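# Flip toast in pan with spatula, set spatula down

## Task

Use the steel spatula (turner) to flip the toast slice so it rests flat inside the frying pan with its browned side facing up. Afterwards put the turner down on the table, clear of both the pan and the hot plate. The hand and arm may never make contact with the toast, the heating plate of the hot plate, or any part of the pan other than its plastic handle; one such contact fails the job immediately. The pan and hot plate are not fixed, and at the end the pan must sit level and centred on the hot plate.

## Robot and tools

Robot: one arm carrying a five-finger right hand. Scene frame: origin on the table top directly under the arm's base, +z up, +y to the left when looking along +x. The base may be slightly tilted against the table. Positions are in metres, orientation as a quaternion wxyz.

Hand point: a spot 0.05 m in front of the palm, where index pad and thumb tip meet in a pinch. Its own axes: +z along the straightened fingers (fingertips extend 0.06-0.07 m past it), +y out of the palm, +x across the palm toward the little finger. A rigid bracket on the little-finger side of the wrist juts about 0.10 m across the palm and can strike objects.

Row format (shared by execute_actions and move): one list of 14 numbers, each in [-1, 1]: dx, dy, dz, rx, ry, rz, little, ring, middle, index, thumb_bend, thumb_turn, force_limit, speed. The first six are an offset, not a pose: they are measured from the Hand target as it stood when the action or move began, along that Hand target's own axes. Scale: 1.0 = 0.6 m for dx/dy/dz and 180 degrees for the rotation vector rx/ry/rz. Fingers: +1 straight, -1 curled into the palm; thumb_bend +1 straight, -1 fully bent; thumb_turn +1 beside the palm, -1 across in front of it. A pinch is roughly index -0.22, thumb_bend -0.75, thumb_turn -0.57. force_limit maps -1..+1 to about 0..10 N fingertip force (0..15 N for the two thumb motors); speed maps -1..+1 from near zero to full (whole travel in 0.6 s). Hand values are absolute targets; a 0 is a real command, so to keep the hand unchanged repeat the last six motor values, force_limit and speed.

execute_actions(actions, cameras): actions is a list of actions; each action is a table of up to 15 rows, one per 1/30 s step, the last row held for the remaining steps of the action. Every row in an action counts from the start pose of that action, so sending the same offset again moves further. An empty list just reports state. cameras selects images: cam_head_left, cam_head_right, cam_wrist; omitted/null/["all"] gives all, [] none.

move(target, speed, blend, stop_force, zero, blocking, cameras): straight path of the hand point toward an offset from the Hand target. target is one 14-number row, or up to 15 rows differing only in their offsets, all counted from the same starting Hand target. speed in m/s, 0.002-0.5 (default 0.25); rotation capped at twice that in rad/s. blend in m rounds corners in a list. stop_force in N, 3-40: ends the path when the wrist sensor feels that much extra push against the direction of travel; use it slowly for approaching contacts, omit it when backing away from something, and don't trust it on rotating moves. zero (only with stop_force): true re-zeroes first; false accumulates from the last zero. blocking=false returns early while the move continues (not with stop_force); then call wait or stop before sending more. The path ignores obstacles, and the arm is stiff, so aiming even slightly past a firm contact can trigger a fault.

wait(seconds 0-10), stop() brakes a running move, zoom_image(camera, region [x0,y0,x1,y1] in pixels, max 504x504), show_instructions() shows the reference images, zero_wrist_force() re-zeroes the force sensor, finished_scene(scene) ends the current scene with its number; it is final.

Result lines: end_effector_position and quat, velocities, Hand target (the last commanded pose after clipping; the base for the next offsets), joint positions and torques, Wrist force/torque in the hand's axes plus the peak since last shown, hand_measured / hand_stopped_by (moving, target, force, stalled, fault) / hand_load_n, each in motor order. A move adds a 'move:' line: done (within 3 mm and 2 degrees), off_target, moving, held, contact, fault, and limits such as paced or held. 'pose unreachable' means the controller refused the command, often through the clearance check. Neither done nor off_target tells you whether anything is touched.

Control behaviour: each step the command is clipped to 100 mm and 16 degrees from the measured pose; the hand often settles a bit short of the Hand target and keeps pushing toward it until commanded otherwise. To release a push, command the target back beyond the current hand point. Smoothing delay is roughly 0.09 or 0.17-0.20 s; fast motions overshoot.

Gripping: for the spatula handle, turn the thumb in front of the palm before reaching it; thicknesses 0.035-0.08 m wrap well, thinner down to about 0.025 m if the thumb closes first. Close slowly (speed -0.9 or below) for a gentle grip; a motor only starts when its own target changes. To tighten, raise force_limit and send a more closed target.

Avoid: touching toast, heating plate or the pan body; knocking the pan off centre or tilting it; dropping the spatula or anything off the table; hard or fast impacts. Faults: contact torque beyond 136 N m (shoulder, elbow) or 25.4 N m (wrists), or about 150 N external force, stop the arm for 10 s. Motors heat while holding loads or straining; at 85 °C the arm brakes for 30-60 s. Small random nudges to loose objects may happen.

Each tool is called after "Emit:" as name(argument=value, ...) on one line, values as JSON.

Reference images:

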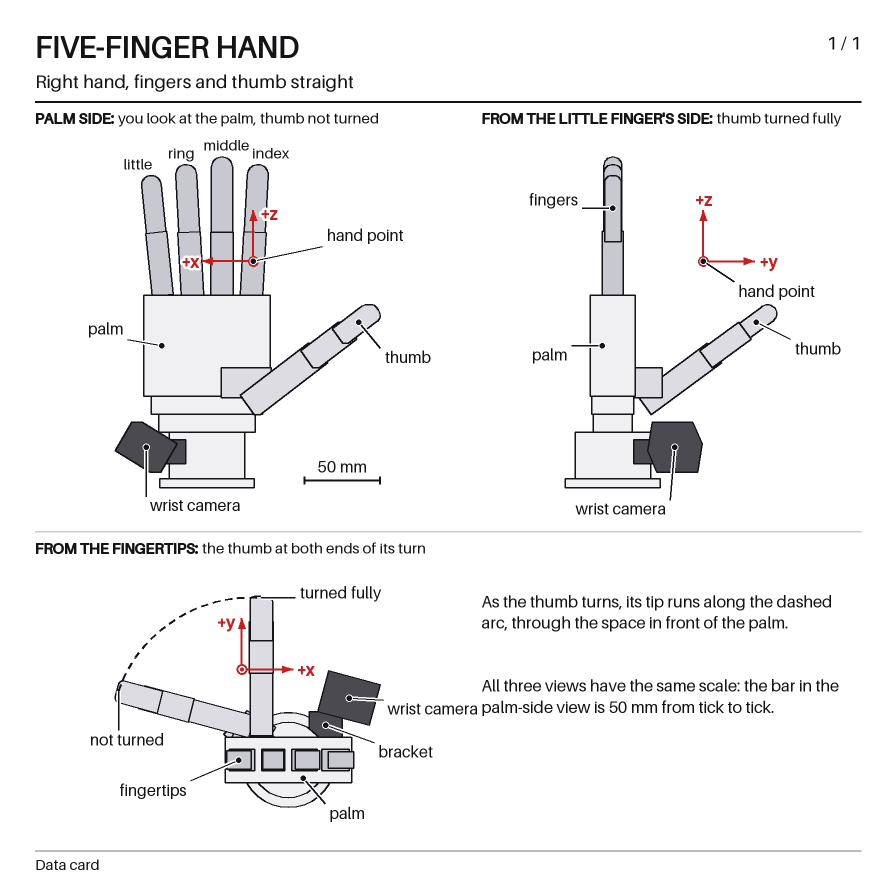

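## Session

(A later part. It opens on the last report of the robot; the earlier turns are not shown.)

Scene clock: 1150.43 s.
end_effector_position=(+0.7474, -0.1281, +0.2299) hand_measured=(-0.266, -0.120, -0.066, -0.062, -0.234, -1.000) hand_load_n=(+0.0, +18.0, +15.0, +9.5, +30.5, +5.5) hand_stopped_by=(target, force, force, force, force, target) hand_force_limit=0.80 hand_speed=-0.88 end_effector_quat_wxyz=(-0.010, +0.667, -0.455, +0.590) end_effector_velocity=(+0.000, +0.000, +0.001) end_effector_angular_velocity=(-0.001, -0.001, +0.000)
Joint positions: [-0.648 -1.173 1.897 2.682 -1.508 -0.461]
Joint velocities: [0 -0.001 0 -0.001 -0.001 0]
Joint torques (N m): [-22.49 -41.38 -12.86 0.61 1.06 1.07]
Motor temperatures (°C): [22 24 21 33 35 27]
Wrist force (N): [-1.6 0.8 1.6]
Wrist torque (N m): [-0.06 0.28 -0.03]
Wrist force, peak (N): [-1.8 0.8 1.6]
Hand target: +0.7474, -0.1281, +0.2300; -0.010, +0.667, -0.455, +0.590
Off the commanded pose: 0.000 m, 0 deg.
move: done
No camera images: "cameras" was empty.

Emit:
move(target=[-0.0105,0.0073,0.004,0,0,0,-0.266,-0.17,-0.116,-0.112,-0.284,-1,0.8,-0.88], speed=0.01, stop_force=3)

Emit:
zoom_image(camera="cam_head_left", region=[460, 230, 530, 275])

Emit:
zoom_image(camera="cam_head_right", region=[460, 230, 530, 275])

Scene clock: 1154.00 s.
end_effector_position=(+0.7474, -0.1280, +0.2218) hand_measured=(-0.266, -0.120, -0.066, -0.062, -0.234, -1.000) hand_load_n=(+0.0, +16.5, +15.5, +8.5, +29.5, +5.5) hand_stopped_by=(target, force, force, force, force, target) hand_force_limit=0.80 hand_speed=-0.88 end_effector_quat_wxyz=(-0.010, +0.667, -0.455, +0.590) end_effector_velocity=(+0.000, +0.000, +0.000) end_effector_angular_velocity=(+0.000, +0.000, +0.001)
Joint positions: [-0.64 -1.158 1.899 2.666 -1.516 -0.459]
Joint velocities: [-0.001 -0.001 0.001 0 0.001 -0.001]
Joint torques (N m): [-22.66 -42.17 -11.83 0.5 0.97 0.98]
Motor temperatures (°C): [22 24 21 33 35 27]
Wrist force (N): [-1.9 0.7 1.3]
Wrist torque (N m): [-0.04 0.27 -0.05]
Wrist force, peak (N): [-2.9 0.5 1.6]
Hand target: +0.7474, -0.1280, +0.2219; -0.010, +0.667, -0.455, +0.590
Off the commanded pose: 0.000 m, 0 deg.
move: done
camera_calibration:
cam_wrist: T_world_to_cam=[[-0.609998, -0.734576, -0.297155, 0.421682], [-0.500191, 0.647802, -0.574597, 0.58464], [0.614583, -0.201869, -0.762586, -0.202488], [0, 0, 0, 1]] pos_world=[0.674102, -0.10985, 0.306822]

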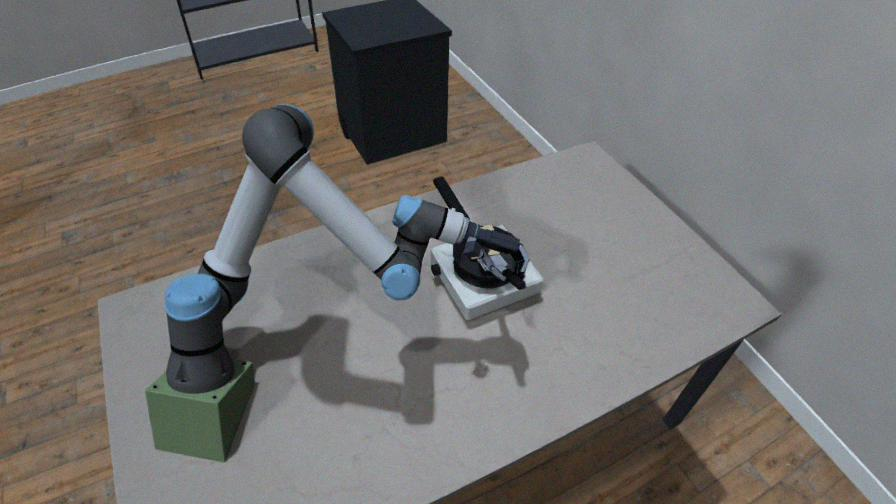

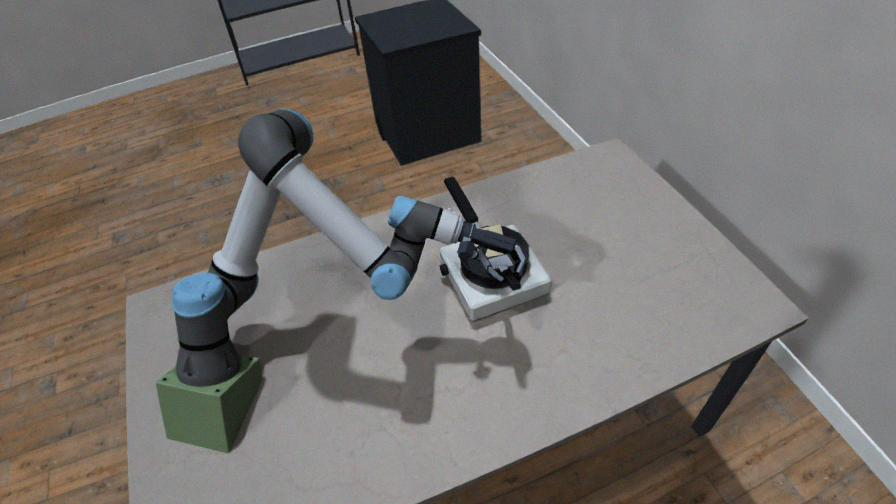

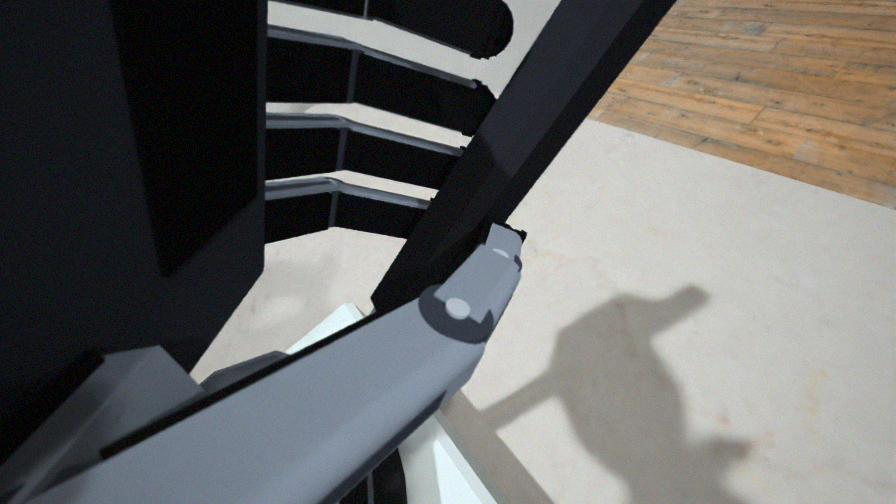

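Scaled by 7.200.

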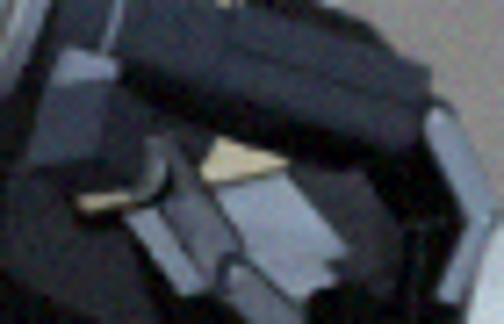

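Scaled by 7.200.

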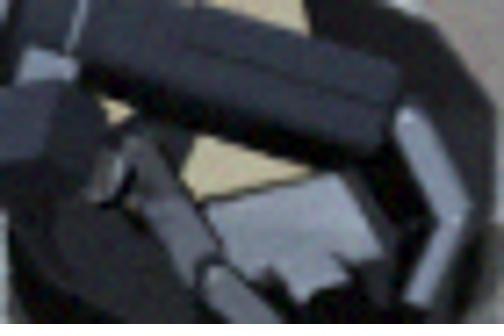

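Emit:
zoom_image(camera="cam_head_left", region=[430, 215, 550, 320])

Emit:
zoom_image(camera="cam_head_right", region=[430, 215, 550, 320])

Emit:
zoom_image(camera="cam_wrist", region=[150, 280, 500, 500])

Scaled by 4.200.

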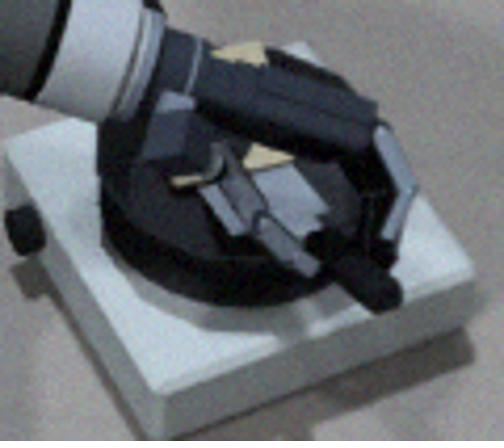

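Scaled by 4.200.

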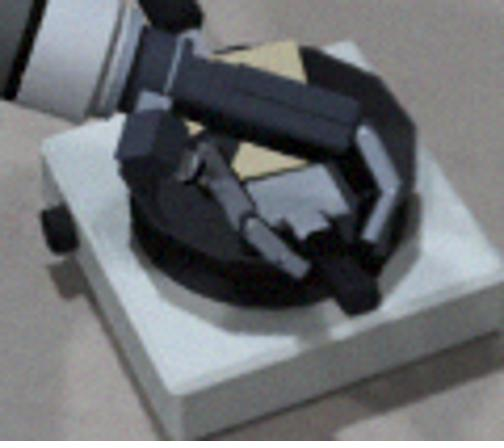

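Scaled by 1.440.

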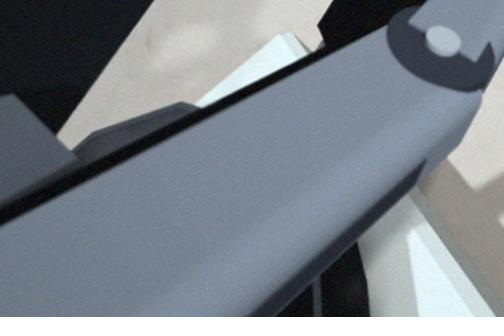

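Emit:
move(target=[-0.0157,-0.017,-0.0094,0,0,0,-0.266,-0.17,-0.116,-0.112,-0.284,-1,0.8,-0.88], speed=0.02, stop_force=6)

Emit:
zoom_image(camera="cam_head_left", region=[430, 215, 550, 320])

Emit:
zoom_image(camera="cam_head_right", region=[430, 215, 550, 320])

Scene clock: 1173.97 s.
end_effector_position=(+0.7501, -0.1133, +0.2219) hand_measured=(-0.266, -0.120, -0.066, -0.062, -0.234, -1.000) hand_load_n=(+0.0, +15.5, +15.0, +9.0, +29.5, +6.0) hand_stopped_by=(target, force, force, force, force, target) hand_force_limit=0.80 hand_speed=-0.88 end_effector_quat_wxyz=(-0.010, +0.667, -0.455, +0.590) end_effector_velocity=(+0.000, +0.000, +0.001) end_effector_angular_velocity=(-0.001, -0.001, +0.000)
Joint positions: [-0.614 -1.171 1.897 2.681 -1.541 -0.452]
Joint velocities: [-0.001 0.001 -0.002 0 0 0]
Joint torques (N m): [-23.1 -21.31 -11.29 -4.26 0.43 -1.94]
Motor temperatures (°C): [22 24 21 33 35 27]
Wrist force (N): [-3.4 0.8 1.6]
Wrist torque (N m): [-0.01 0.29 -0.04]
Wrist force, peak (N): [-3.8 0.8 1.5]
Hand target: +0.7501, -0.1133, +0.2219; -0.010, +0.667, -0.455, +0.590
Off the commanded pose: 0.000 m, 0 deg.
move: done
camera_calibration:
cam_wrist: T_world_to_cam=[[-0.60995, -0.734604, -0.297183, 0.434138], [-0.500149, 0.647764, -0.574676, 0.576448], [0.614664, -0.201888, -0.762515, -0.201142], [0, 0, 0, 1]] pos_world=[0.676748, -0.0950909, 0.306915]

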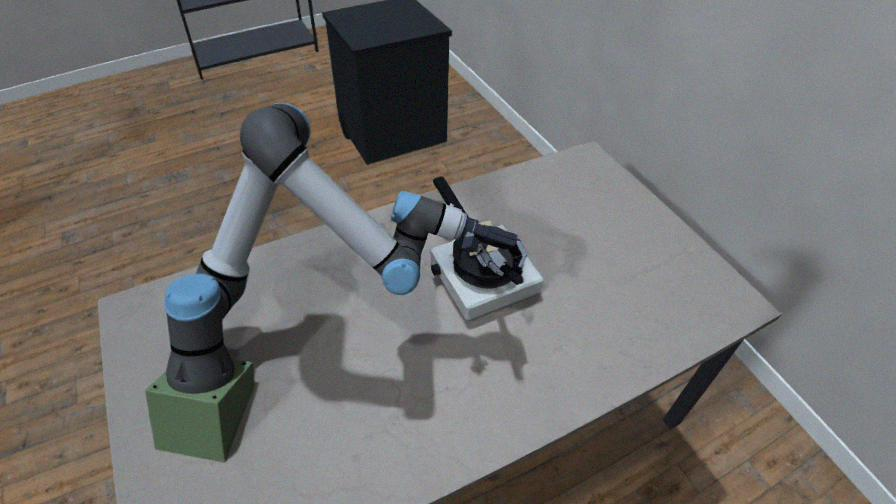

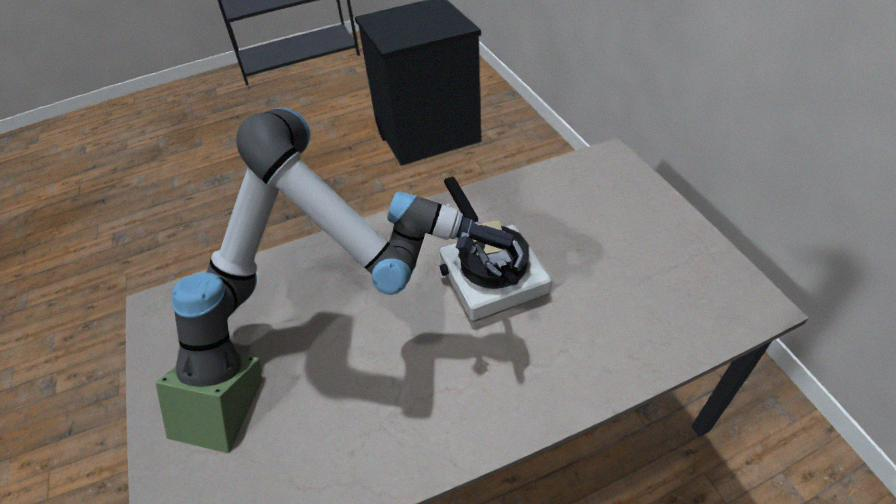

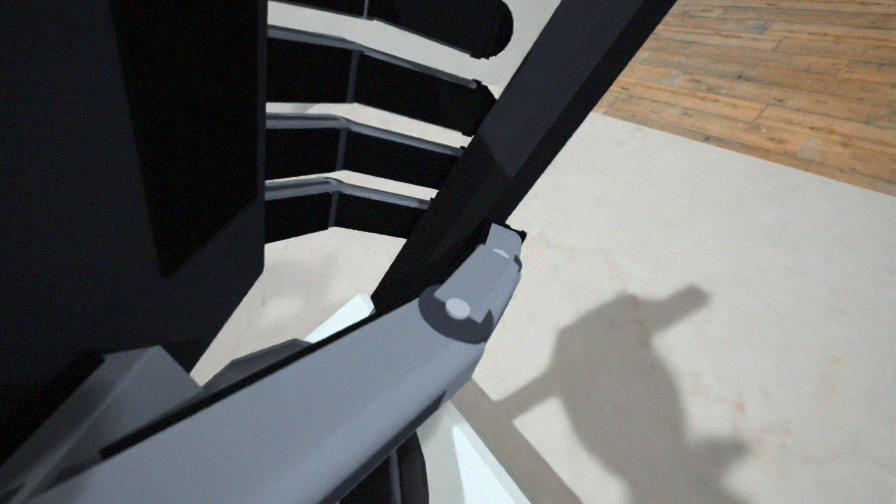

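Scaled by 4.200.

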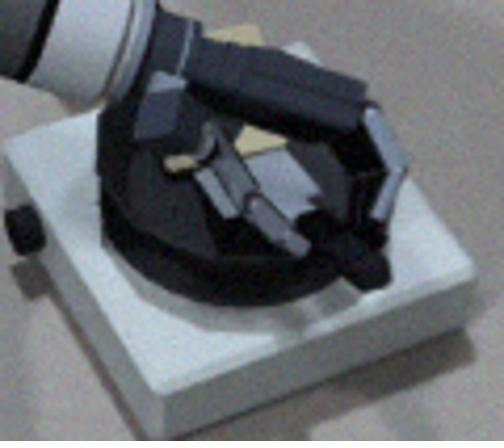

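Scaled by 4.200.

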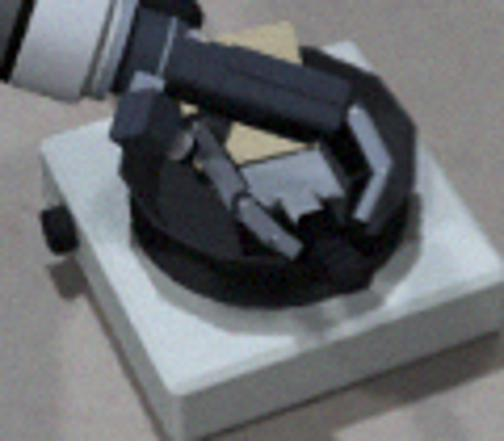

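Emit:
move(target=[-0.0157,-0.017,-0.0094,0,0,0,-0.266,-0.17,-0.116,-0.112,-0.284,-1,0.8,-0.88], speed=0.02, stop_force=6, cameras=["cam_head_left","cam_head_right"])

Emit:
zoom_image(camera="cam_head_left", region=[430, 215, 550, 320])

Emit:
zoom_image(camera="cam_head_right", region=[430, 215, 550, 320])

Scene clock: 1182.87 s.
end_effector_position=(+0.7527, -0.0985, +0.2219) hand_measured=(-0.266, -0.120, -0.066, -0.062, -0.234, -1.000) hand_load_n=(+0.0, +15.5, +15.5, +9.0, +29.5, +6.0) hand_stopped_by=(target, force, force, force, force, target) hand_force_limit=0.80 hand_speed=-0.88 end_effector_quat_wxyz=(-0.010, +0.667, -0.455, +0.590) end_effector_velocity=(+0.000, +0.000, -0.001) end_effector_angular_velocity=(+0.001, +0.001, +0.001)
Joint positions: [-0.588 -1.183 1.893 2.696 -1.566 -0.446]
Joint velocities: [0.001 0.001 0 0 0 0]
Joint torques (N m): [-21.93 -21.31 -8.42 -4.13 0.59 -1.87]
Motor temperatures (°C): [22 24 21 33 35 27]
Wrist force (N): [-3.3 1.0 1.8]
Wrist torque (N m): [0.00 0.32 -0.03]
Wrist force, peak (N): [-3.8 1.0 1.7]
Hand target: +0.7527, -0.0985, +0.2219; -0.010, +0.667, -0.455, +0.590
Off the commanded pose: 0.000 m, 0 deg.
move: done
Images, in order (width x height): cam_head_left 896x504, cam_head_right 896x504.

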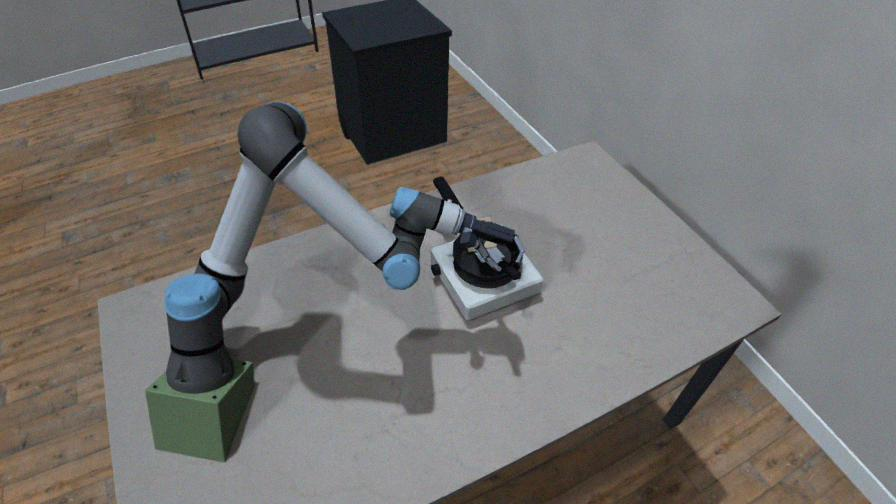

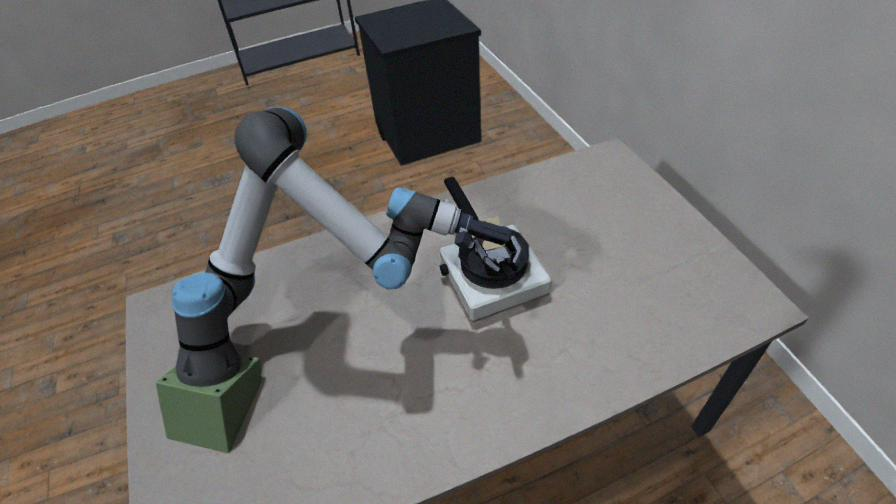

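Scaled by 4.200.

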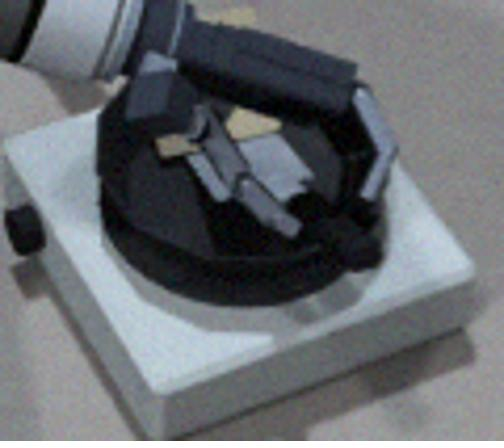

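Scaled by 4.200.

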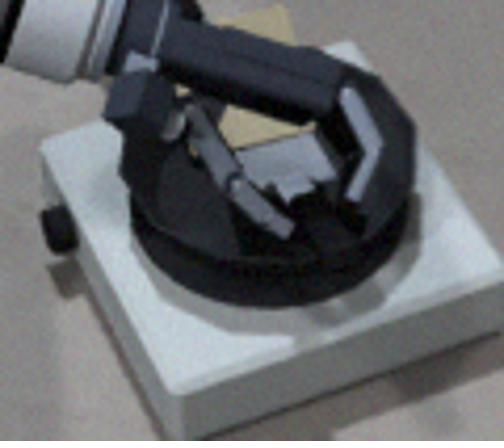

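Emit:
move(target=[-0.0105,-0.0113,-0.0063,0,0,0,-0.266,-0.17,-0.116,-0.112,-0.284,-1,0.8,-0.88], speed=0.02, stop_force=5, cameras=["cam_head_left","cam_head_right"])

Emit:
zoom_image(camera="cam_head_left", region=[430, 215, 550, 320])

Emit:
zoom_image(camera="cam_head_right", region=[430, 215, 550, 320])

Scene clock: 1191.10 s.
end_effector_position=(+0.7544, -0.0887, +0.2219) hand_measured=(-0.266, -0.120, -0.066, -0.062, -0.234, -1.000) hand_load_n=(+0.0, +15.5, +15.0, +9.5, +29.5, +6.0) hand_stopped_by=(target, force, force, force, force, target) hand_force_limit=0.80 hand_speed=-0.88 end_effector_quat_wxyz=(-0.010, +0.667, -0.455, +0.590) end_effector_velocity=(+0.000, +0.000, +0.001) end_effector_angular_velocity=(+0.000, -0.001, -0.001)
Joint positions: [-0.57 -1.191 1.891 2.706 -1.584 -0.441]
Joint velocities: [-0.001 0 -0.001 0.001 0 0.001]
Joint torques (N m): [-21.84 -21.05 -7.88 -4.07 0.44 -1.84]
Motor temperatures (°C): [22 24 21 33 35 27]
Wrist force (N): [-3.4 1.2 1.6]
Wrist torque (N m): [0.05 0.37 -0.02]
Wrist force, peak (N): [-3.8 1.3 1.8]
Hand target: +0.7544, -0.0887, +0.2219; -0.010, +0.667, -0.455, +0.590
Off the commanded pose: 0.000 m, 0 deg.
move: done
Images, in order (width x height): cam_head_left 896x504, cam_head_right 896x504.

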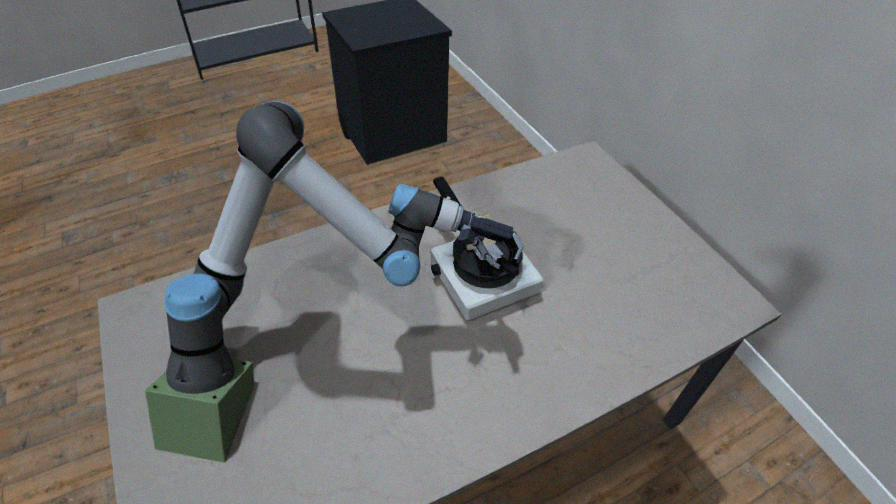

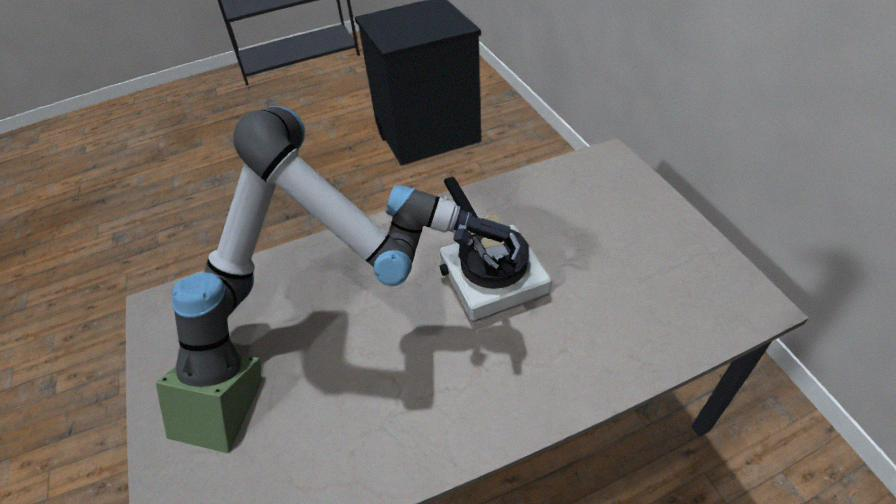

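Scaled by 4.200.

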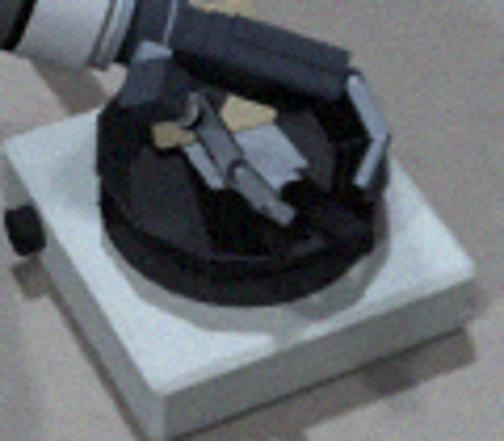

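Scaled by 4.200.

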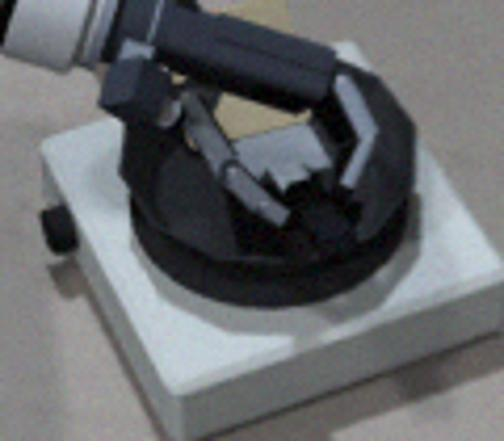

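Emit:
move(target=[-0.0105,-0.0113,-0.0063,0,0,0,-0.266,-0.17,-0.116,-0.112,-0.284,-1,0.8,-0.88], speed=0.02, stop_force=5, cameras=["cam_head_left","cam_head_right"])

Emit:
zoom_image(camera="cam_head_left", region=[430, 195, 550, 300])

Emit:
zoom_image(camera="cam_head_right", region=[430, 195, 550, 300])

Scene clock: 1195.83 s.
end_effector_position=(+0.7561, -0.0788, +0.2219) hand_measured=(-0.266, -0.120, -0.066, -0.062, -0.234, -1.000) hand_load_n=(+0.0, +15.5, +15.0, +9.0, +29.5, +6.0) hand_stopped_by=(target, force, force, force, force, target) hand_force_limit=0.80 hand_speed=-0.88 end_effector_quat_wxyz=(-0.010, +0.667, -0.455, +0.590) end_effector_velocity=(+0.000, +0.000, +0.001) end_effector_angular_velocity=(+0.000, -0.001, +0.001)
Joint positions: [-0.552 -1.198 1.887 2.717 -1.601 -0.436]
Joint velocities: [0 -0.001 -0.001 0 0.001 0]
Joint torques (N m): [-22.49 -20.72 -8.5 -4.23 0.39 -1.96]
Motor temperatures (°C): [22 24 21 33 35 27]
Wrist force (N): [-3.3 1.0 1.8]
Wrist torque (N m): [0.00 0.34 0.00]
Wrist force, peak (N): [-3.6 1.4 1.9]
Hand target: +0.7561, -0.0788, +0.2219; -0.010, +0.667, -0.455, +0.590
Off the commanded pose: 0.000 m, 0 deg.
move: done
Images, in order (width x height): cam_head_left 896x504, cam_head_right 896x504.

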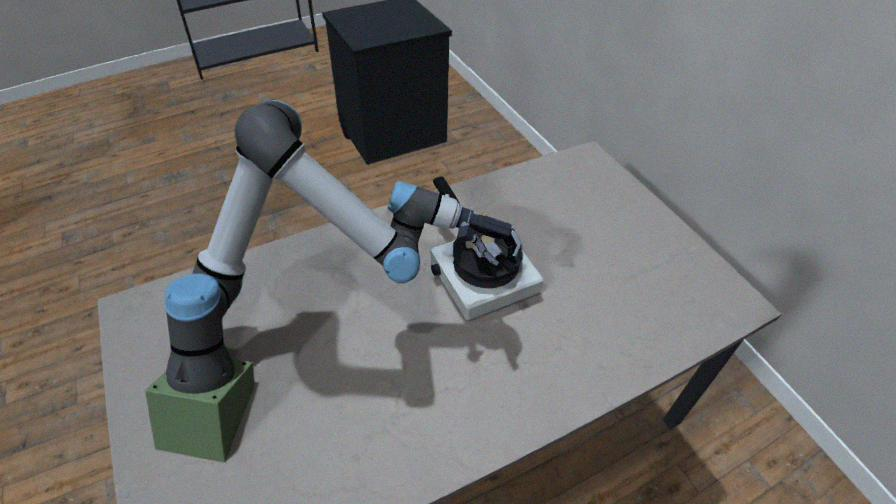

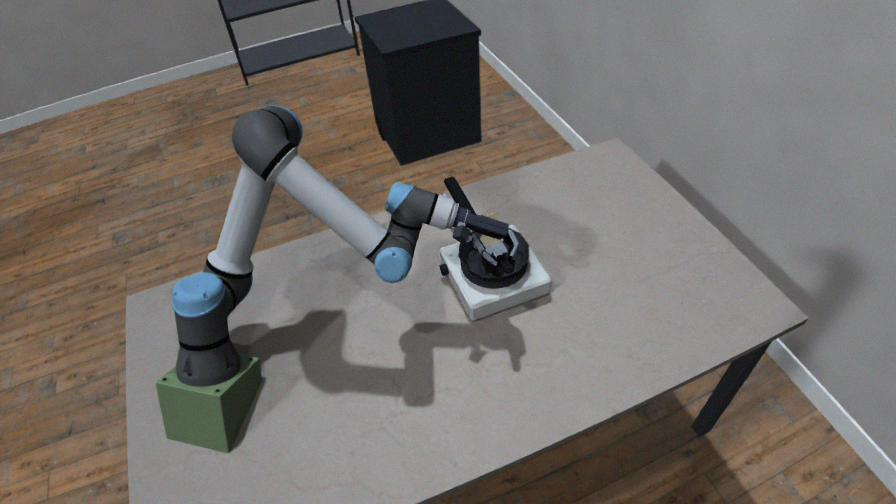

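Scaled by 4.200.

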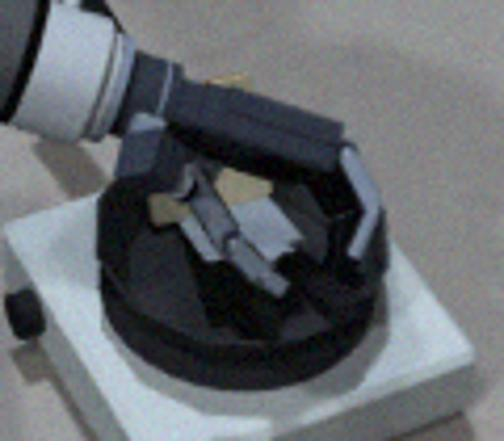

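Scaled by 4.200.

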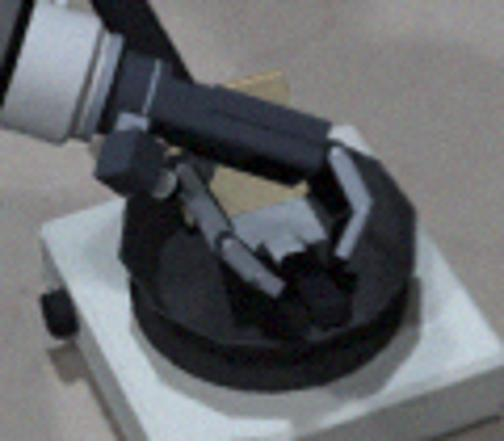

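Emit:
move(target=[-0.0063,-0.0068,-0.0038,0,0,0,-0.266,-0.17,-0.116,-0.112,-0.284,-1,0.8,-0.88], speed=0.015, stop_force=4, cameras=["cam_head_left","cam_head_right"])

Emit:
zoom_image(camera="cam_head_left", region=[460, 200, 530, 260])

Emit:
zoom_image(camera="cam_head_right", region=[460, 200, 530, 260])

Scene clock: 1200.13 s.
end_effector_position=(+0.7572, -0.0729, +0.2219) hand_measured=(-0.266, -0.120, -0.066, -0.062, -0.234, -1.000) hand_load_n=(+0.0, +15.5, +15.0, +9.0, +29.0, +6.0) hand_stopped_by=(target, force, force, force, force, target) hand_force_limit=0.80 hand_speed=-0.88 end_effector_quat_wxyz=(-0.010, +0.667, -0.455, +0.590) end_effector_velocity=(+0.001, +0.000, +0.000) end_effector_angular_velocity=(+0.000, -0.001, +0.001)
Joint positions: [-0.541 -1.202 1.885 2.723 -1.611 -0.433]
Joint velocities: [0 0.001 -0.001 -0.001 0.001 0]
Joint torques (N m): [-21.4 -25.69 -7.99 -3.97 0.3 -1.79]
Motor temperatures (°C): [22 24 21 33 35 27]
Wrist force (N): [-3.4 1.2 1.8]
Wrist torque (N m): [0.02 0.32 0.00]
Wrist force, peak (N): [-3.6 1.1 1.9]
Hand target: +0.7572, -0.0729, +0.2219; -0.010, +0.667, -0.455, +0.590
Off the commanded pose: 0.000 m, 0 deg.
move: done
Images, in order (width x height): cam_head_left 896x504, cam_head_right 896x504.

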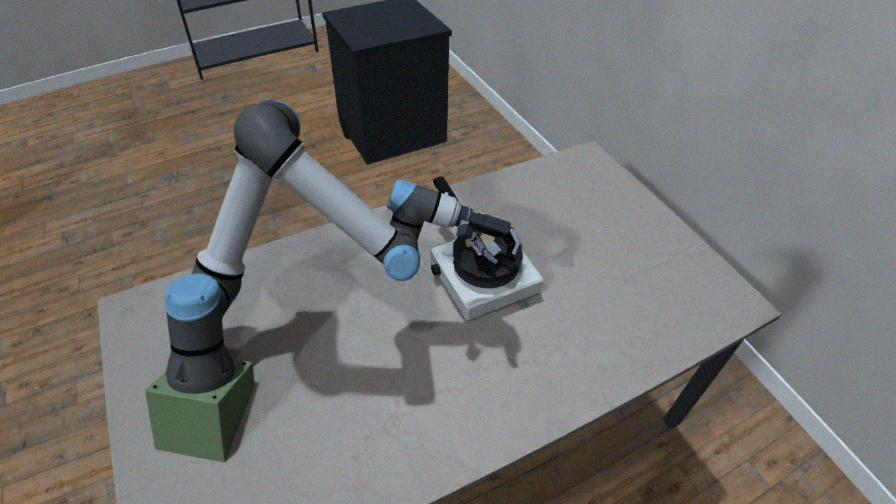

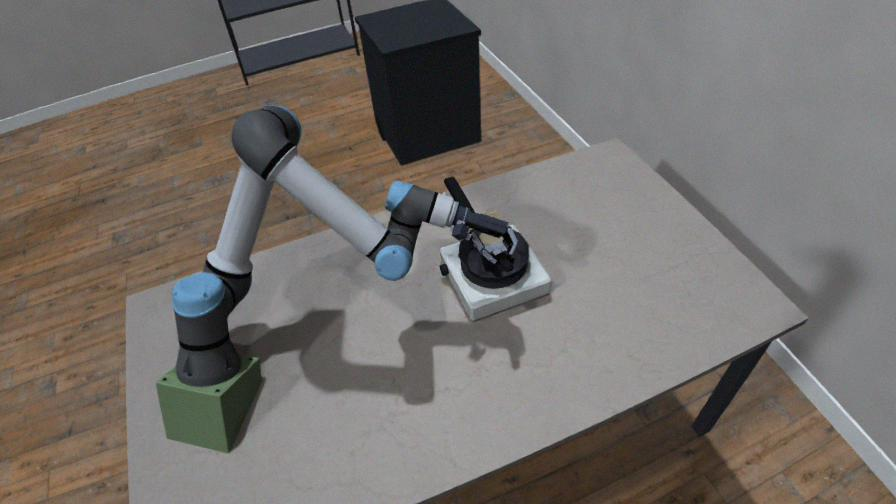

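Scaled by 7.200.

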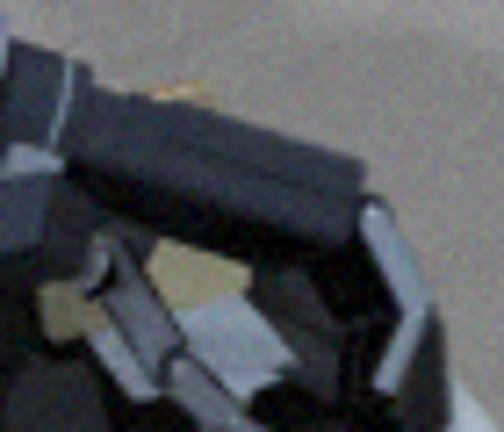

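Scaled by 7.200.

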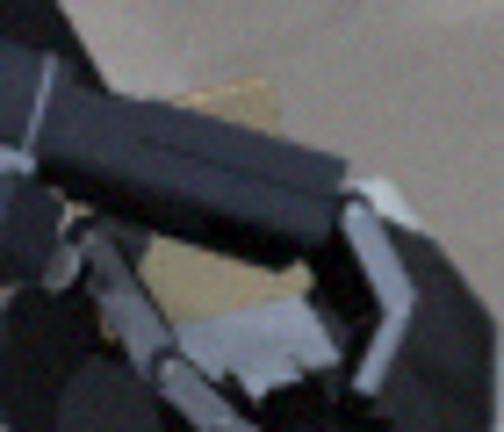

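Emit:
move(target=[-0.0063,-0.0068,-0.0038,0,0,0,-0.266,-0.17,-0.116,-0.112,-0.284,-1,0.8,-0.88], speed=0.015, stop_force=3, cameras=["cam_head_left","cam_head_right"])

Emit:
zoom_image(camera="cam_head_left", region=[460, 200, 530, 260])

Emit:
zoom_image(camera="cam_head_right", region=[460, 200, 530, 260])

Scene clock: 1203.60 s.
end_effector_position=(+0.7576, -0.0702, +0.2218) hand_measured=(-0.266, -0.120, -0.066, -0.062, -0.234, -1.000) hand_load_n=(+0.0, +15.5, +15.5, +9.0, +29.5, +6.0) hand_stopped_by=(target, force, force, force, force, target) hand_force_limit=0.80 hand_speed=-0.88 end_effector_quat_wxyz=(-0.010, +0.667, -0.455, +0.590) end_effector_velocity=(+0.000, -0.001, +0.000) end_effector_angular_velocity=(-0.001, +0.000, -0.001)
Joint positions: [-0.536 -1.204 1.884 2.726 -1.616 -0.432]
Joint velocities: [-0.001 0 0.001 -0.001 0 0]
Joint torques (N m): [-22.6 -22.25 -9.28 -4.04 -1.83 -2.61]
Motor temperatures (°C): [22 24 21 33 35 27]
Wrist force (N): [-3.2 1.0 1.8]
Wrist torque (N m): [0.00 0.29 0.01]
Wrist force, peak (N): [-3.5 1.2 1.9]
Hand target: +0.7576, -0.0702, +0.2218; -0.010, +0.667, -0.455, +0.590
Off the commanded pose: 0.003 m, 0 deg.
move: contact
Images, in order (width x height): cam_head_left 896x504, cam_head_right 896x504.

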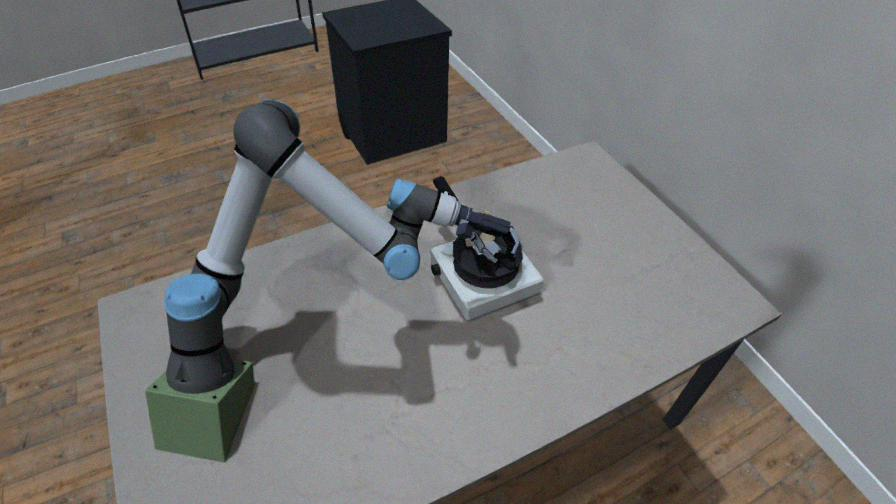

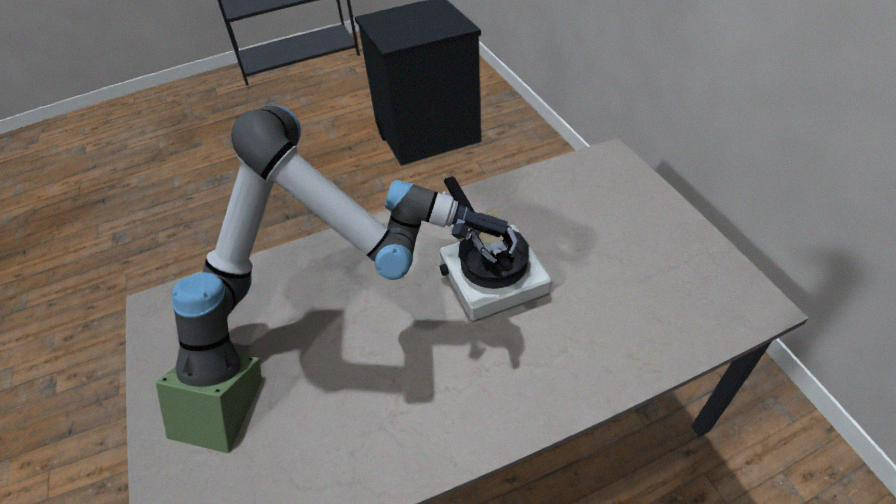

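Scaled by 7.200.

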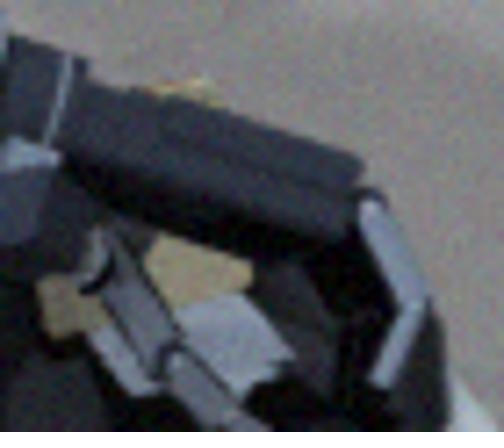

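Scaled by 7.200.

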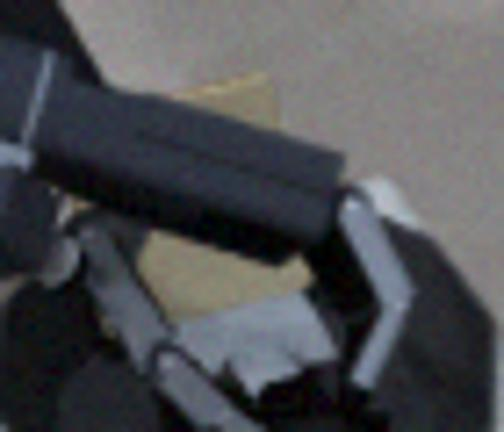

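Emit:
move(target=[0.0157,0.017,0.0094,0,0,0,-0.266,-0.17,-0.116,-0.112,-0.284,-1,0.8,-0.88], speed=0.015, cameras=["cam_head_left","cam_head_right"])

Emit:
zoom_image(camera="cam_head_left", region=[460, 200, 530, 260])

Emit:
zoom_image(camera="cam_head_right", region=[460, 200, 530, 260])

Scene clock: 1207.00 s.
end_effector_position=(+0.7550, -0.0851, +0.2218) hand_measured=(-0.266, -0.120, -0.066, -0.062, -0.234, -1.000) hand_load_n=(+0.0, +15.0, +15.5, +9.5, +29.0, +6.5) hand_stopped_by=(target, force, force, force, force, target) hand_force_limit=0.80 hand_speed=-0.88 end_effector_quat_wxyz=(-0.010, +0.667, -0.455, +0.590) end_effector_velocity=(+0.000, +0.001, -0.001) end_effector_angular_velocity=(+0.000, +0.001, +0.002)
Joint positions: [-0.563 -1.193 1.89 2.71 -1.59 -0.439]
Joint velocities: [0.002 0 0.001 -0.001 0 -0.001]
Joint torques (N m): [-5.89 -29.18 -11.17 -2.7 -1.68 -1.69]
Motor temperatures (°C): [22 24 21 33 35 27]
Wrist force (N): [-3.4 1.4 1.9]
Wrist torque (N m): [0.07 0.35 0.02]
Wrist force, peak (N): [-3.6 1.2 1.9]
Hand target: +0.7550, -0.0850, +0.2218; -0.010, +0.667, -0.455, +0.590
Off the commanded pose: 0.000 m, 0 deg.
move: done
Images, in order (width x height): cam_head_left 896x504, cam_head_right 896x504.

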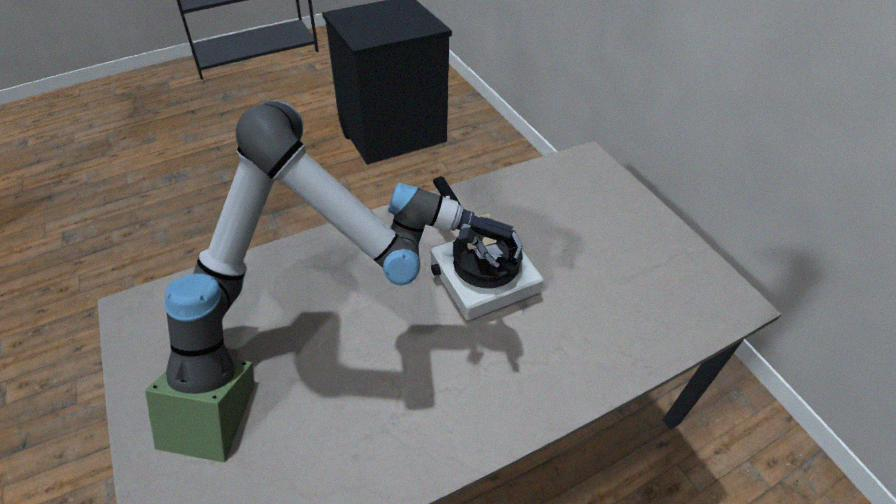

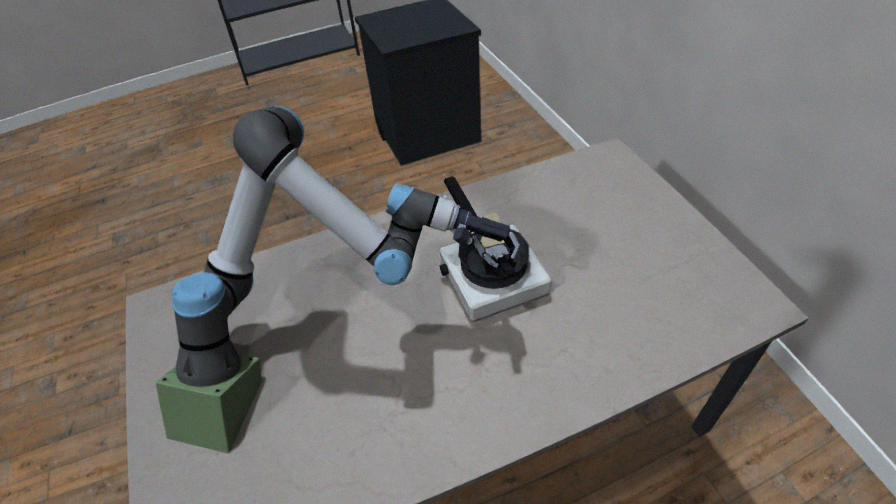

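Scaled by 7.200.

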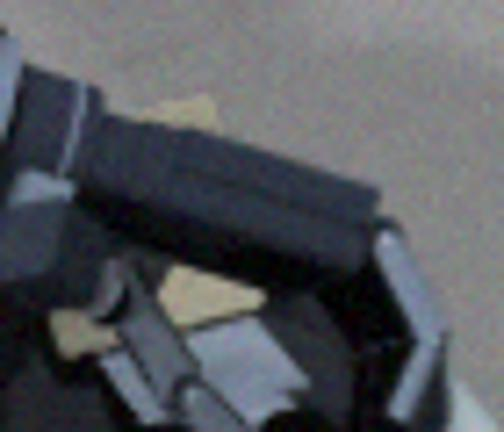

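Scaled by 7.200.

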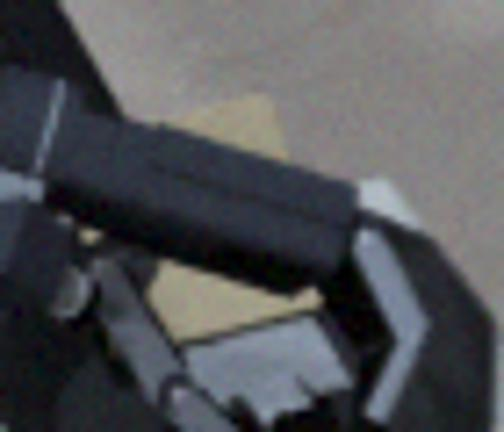

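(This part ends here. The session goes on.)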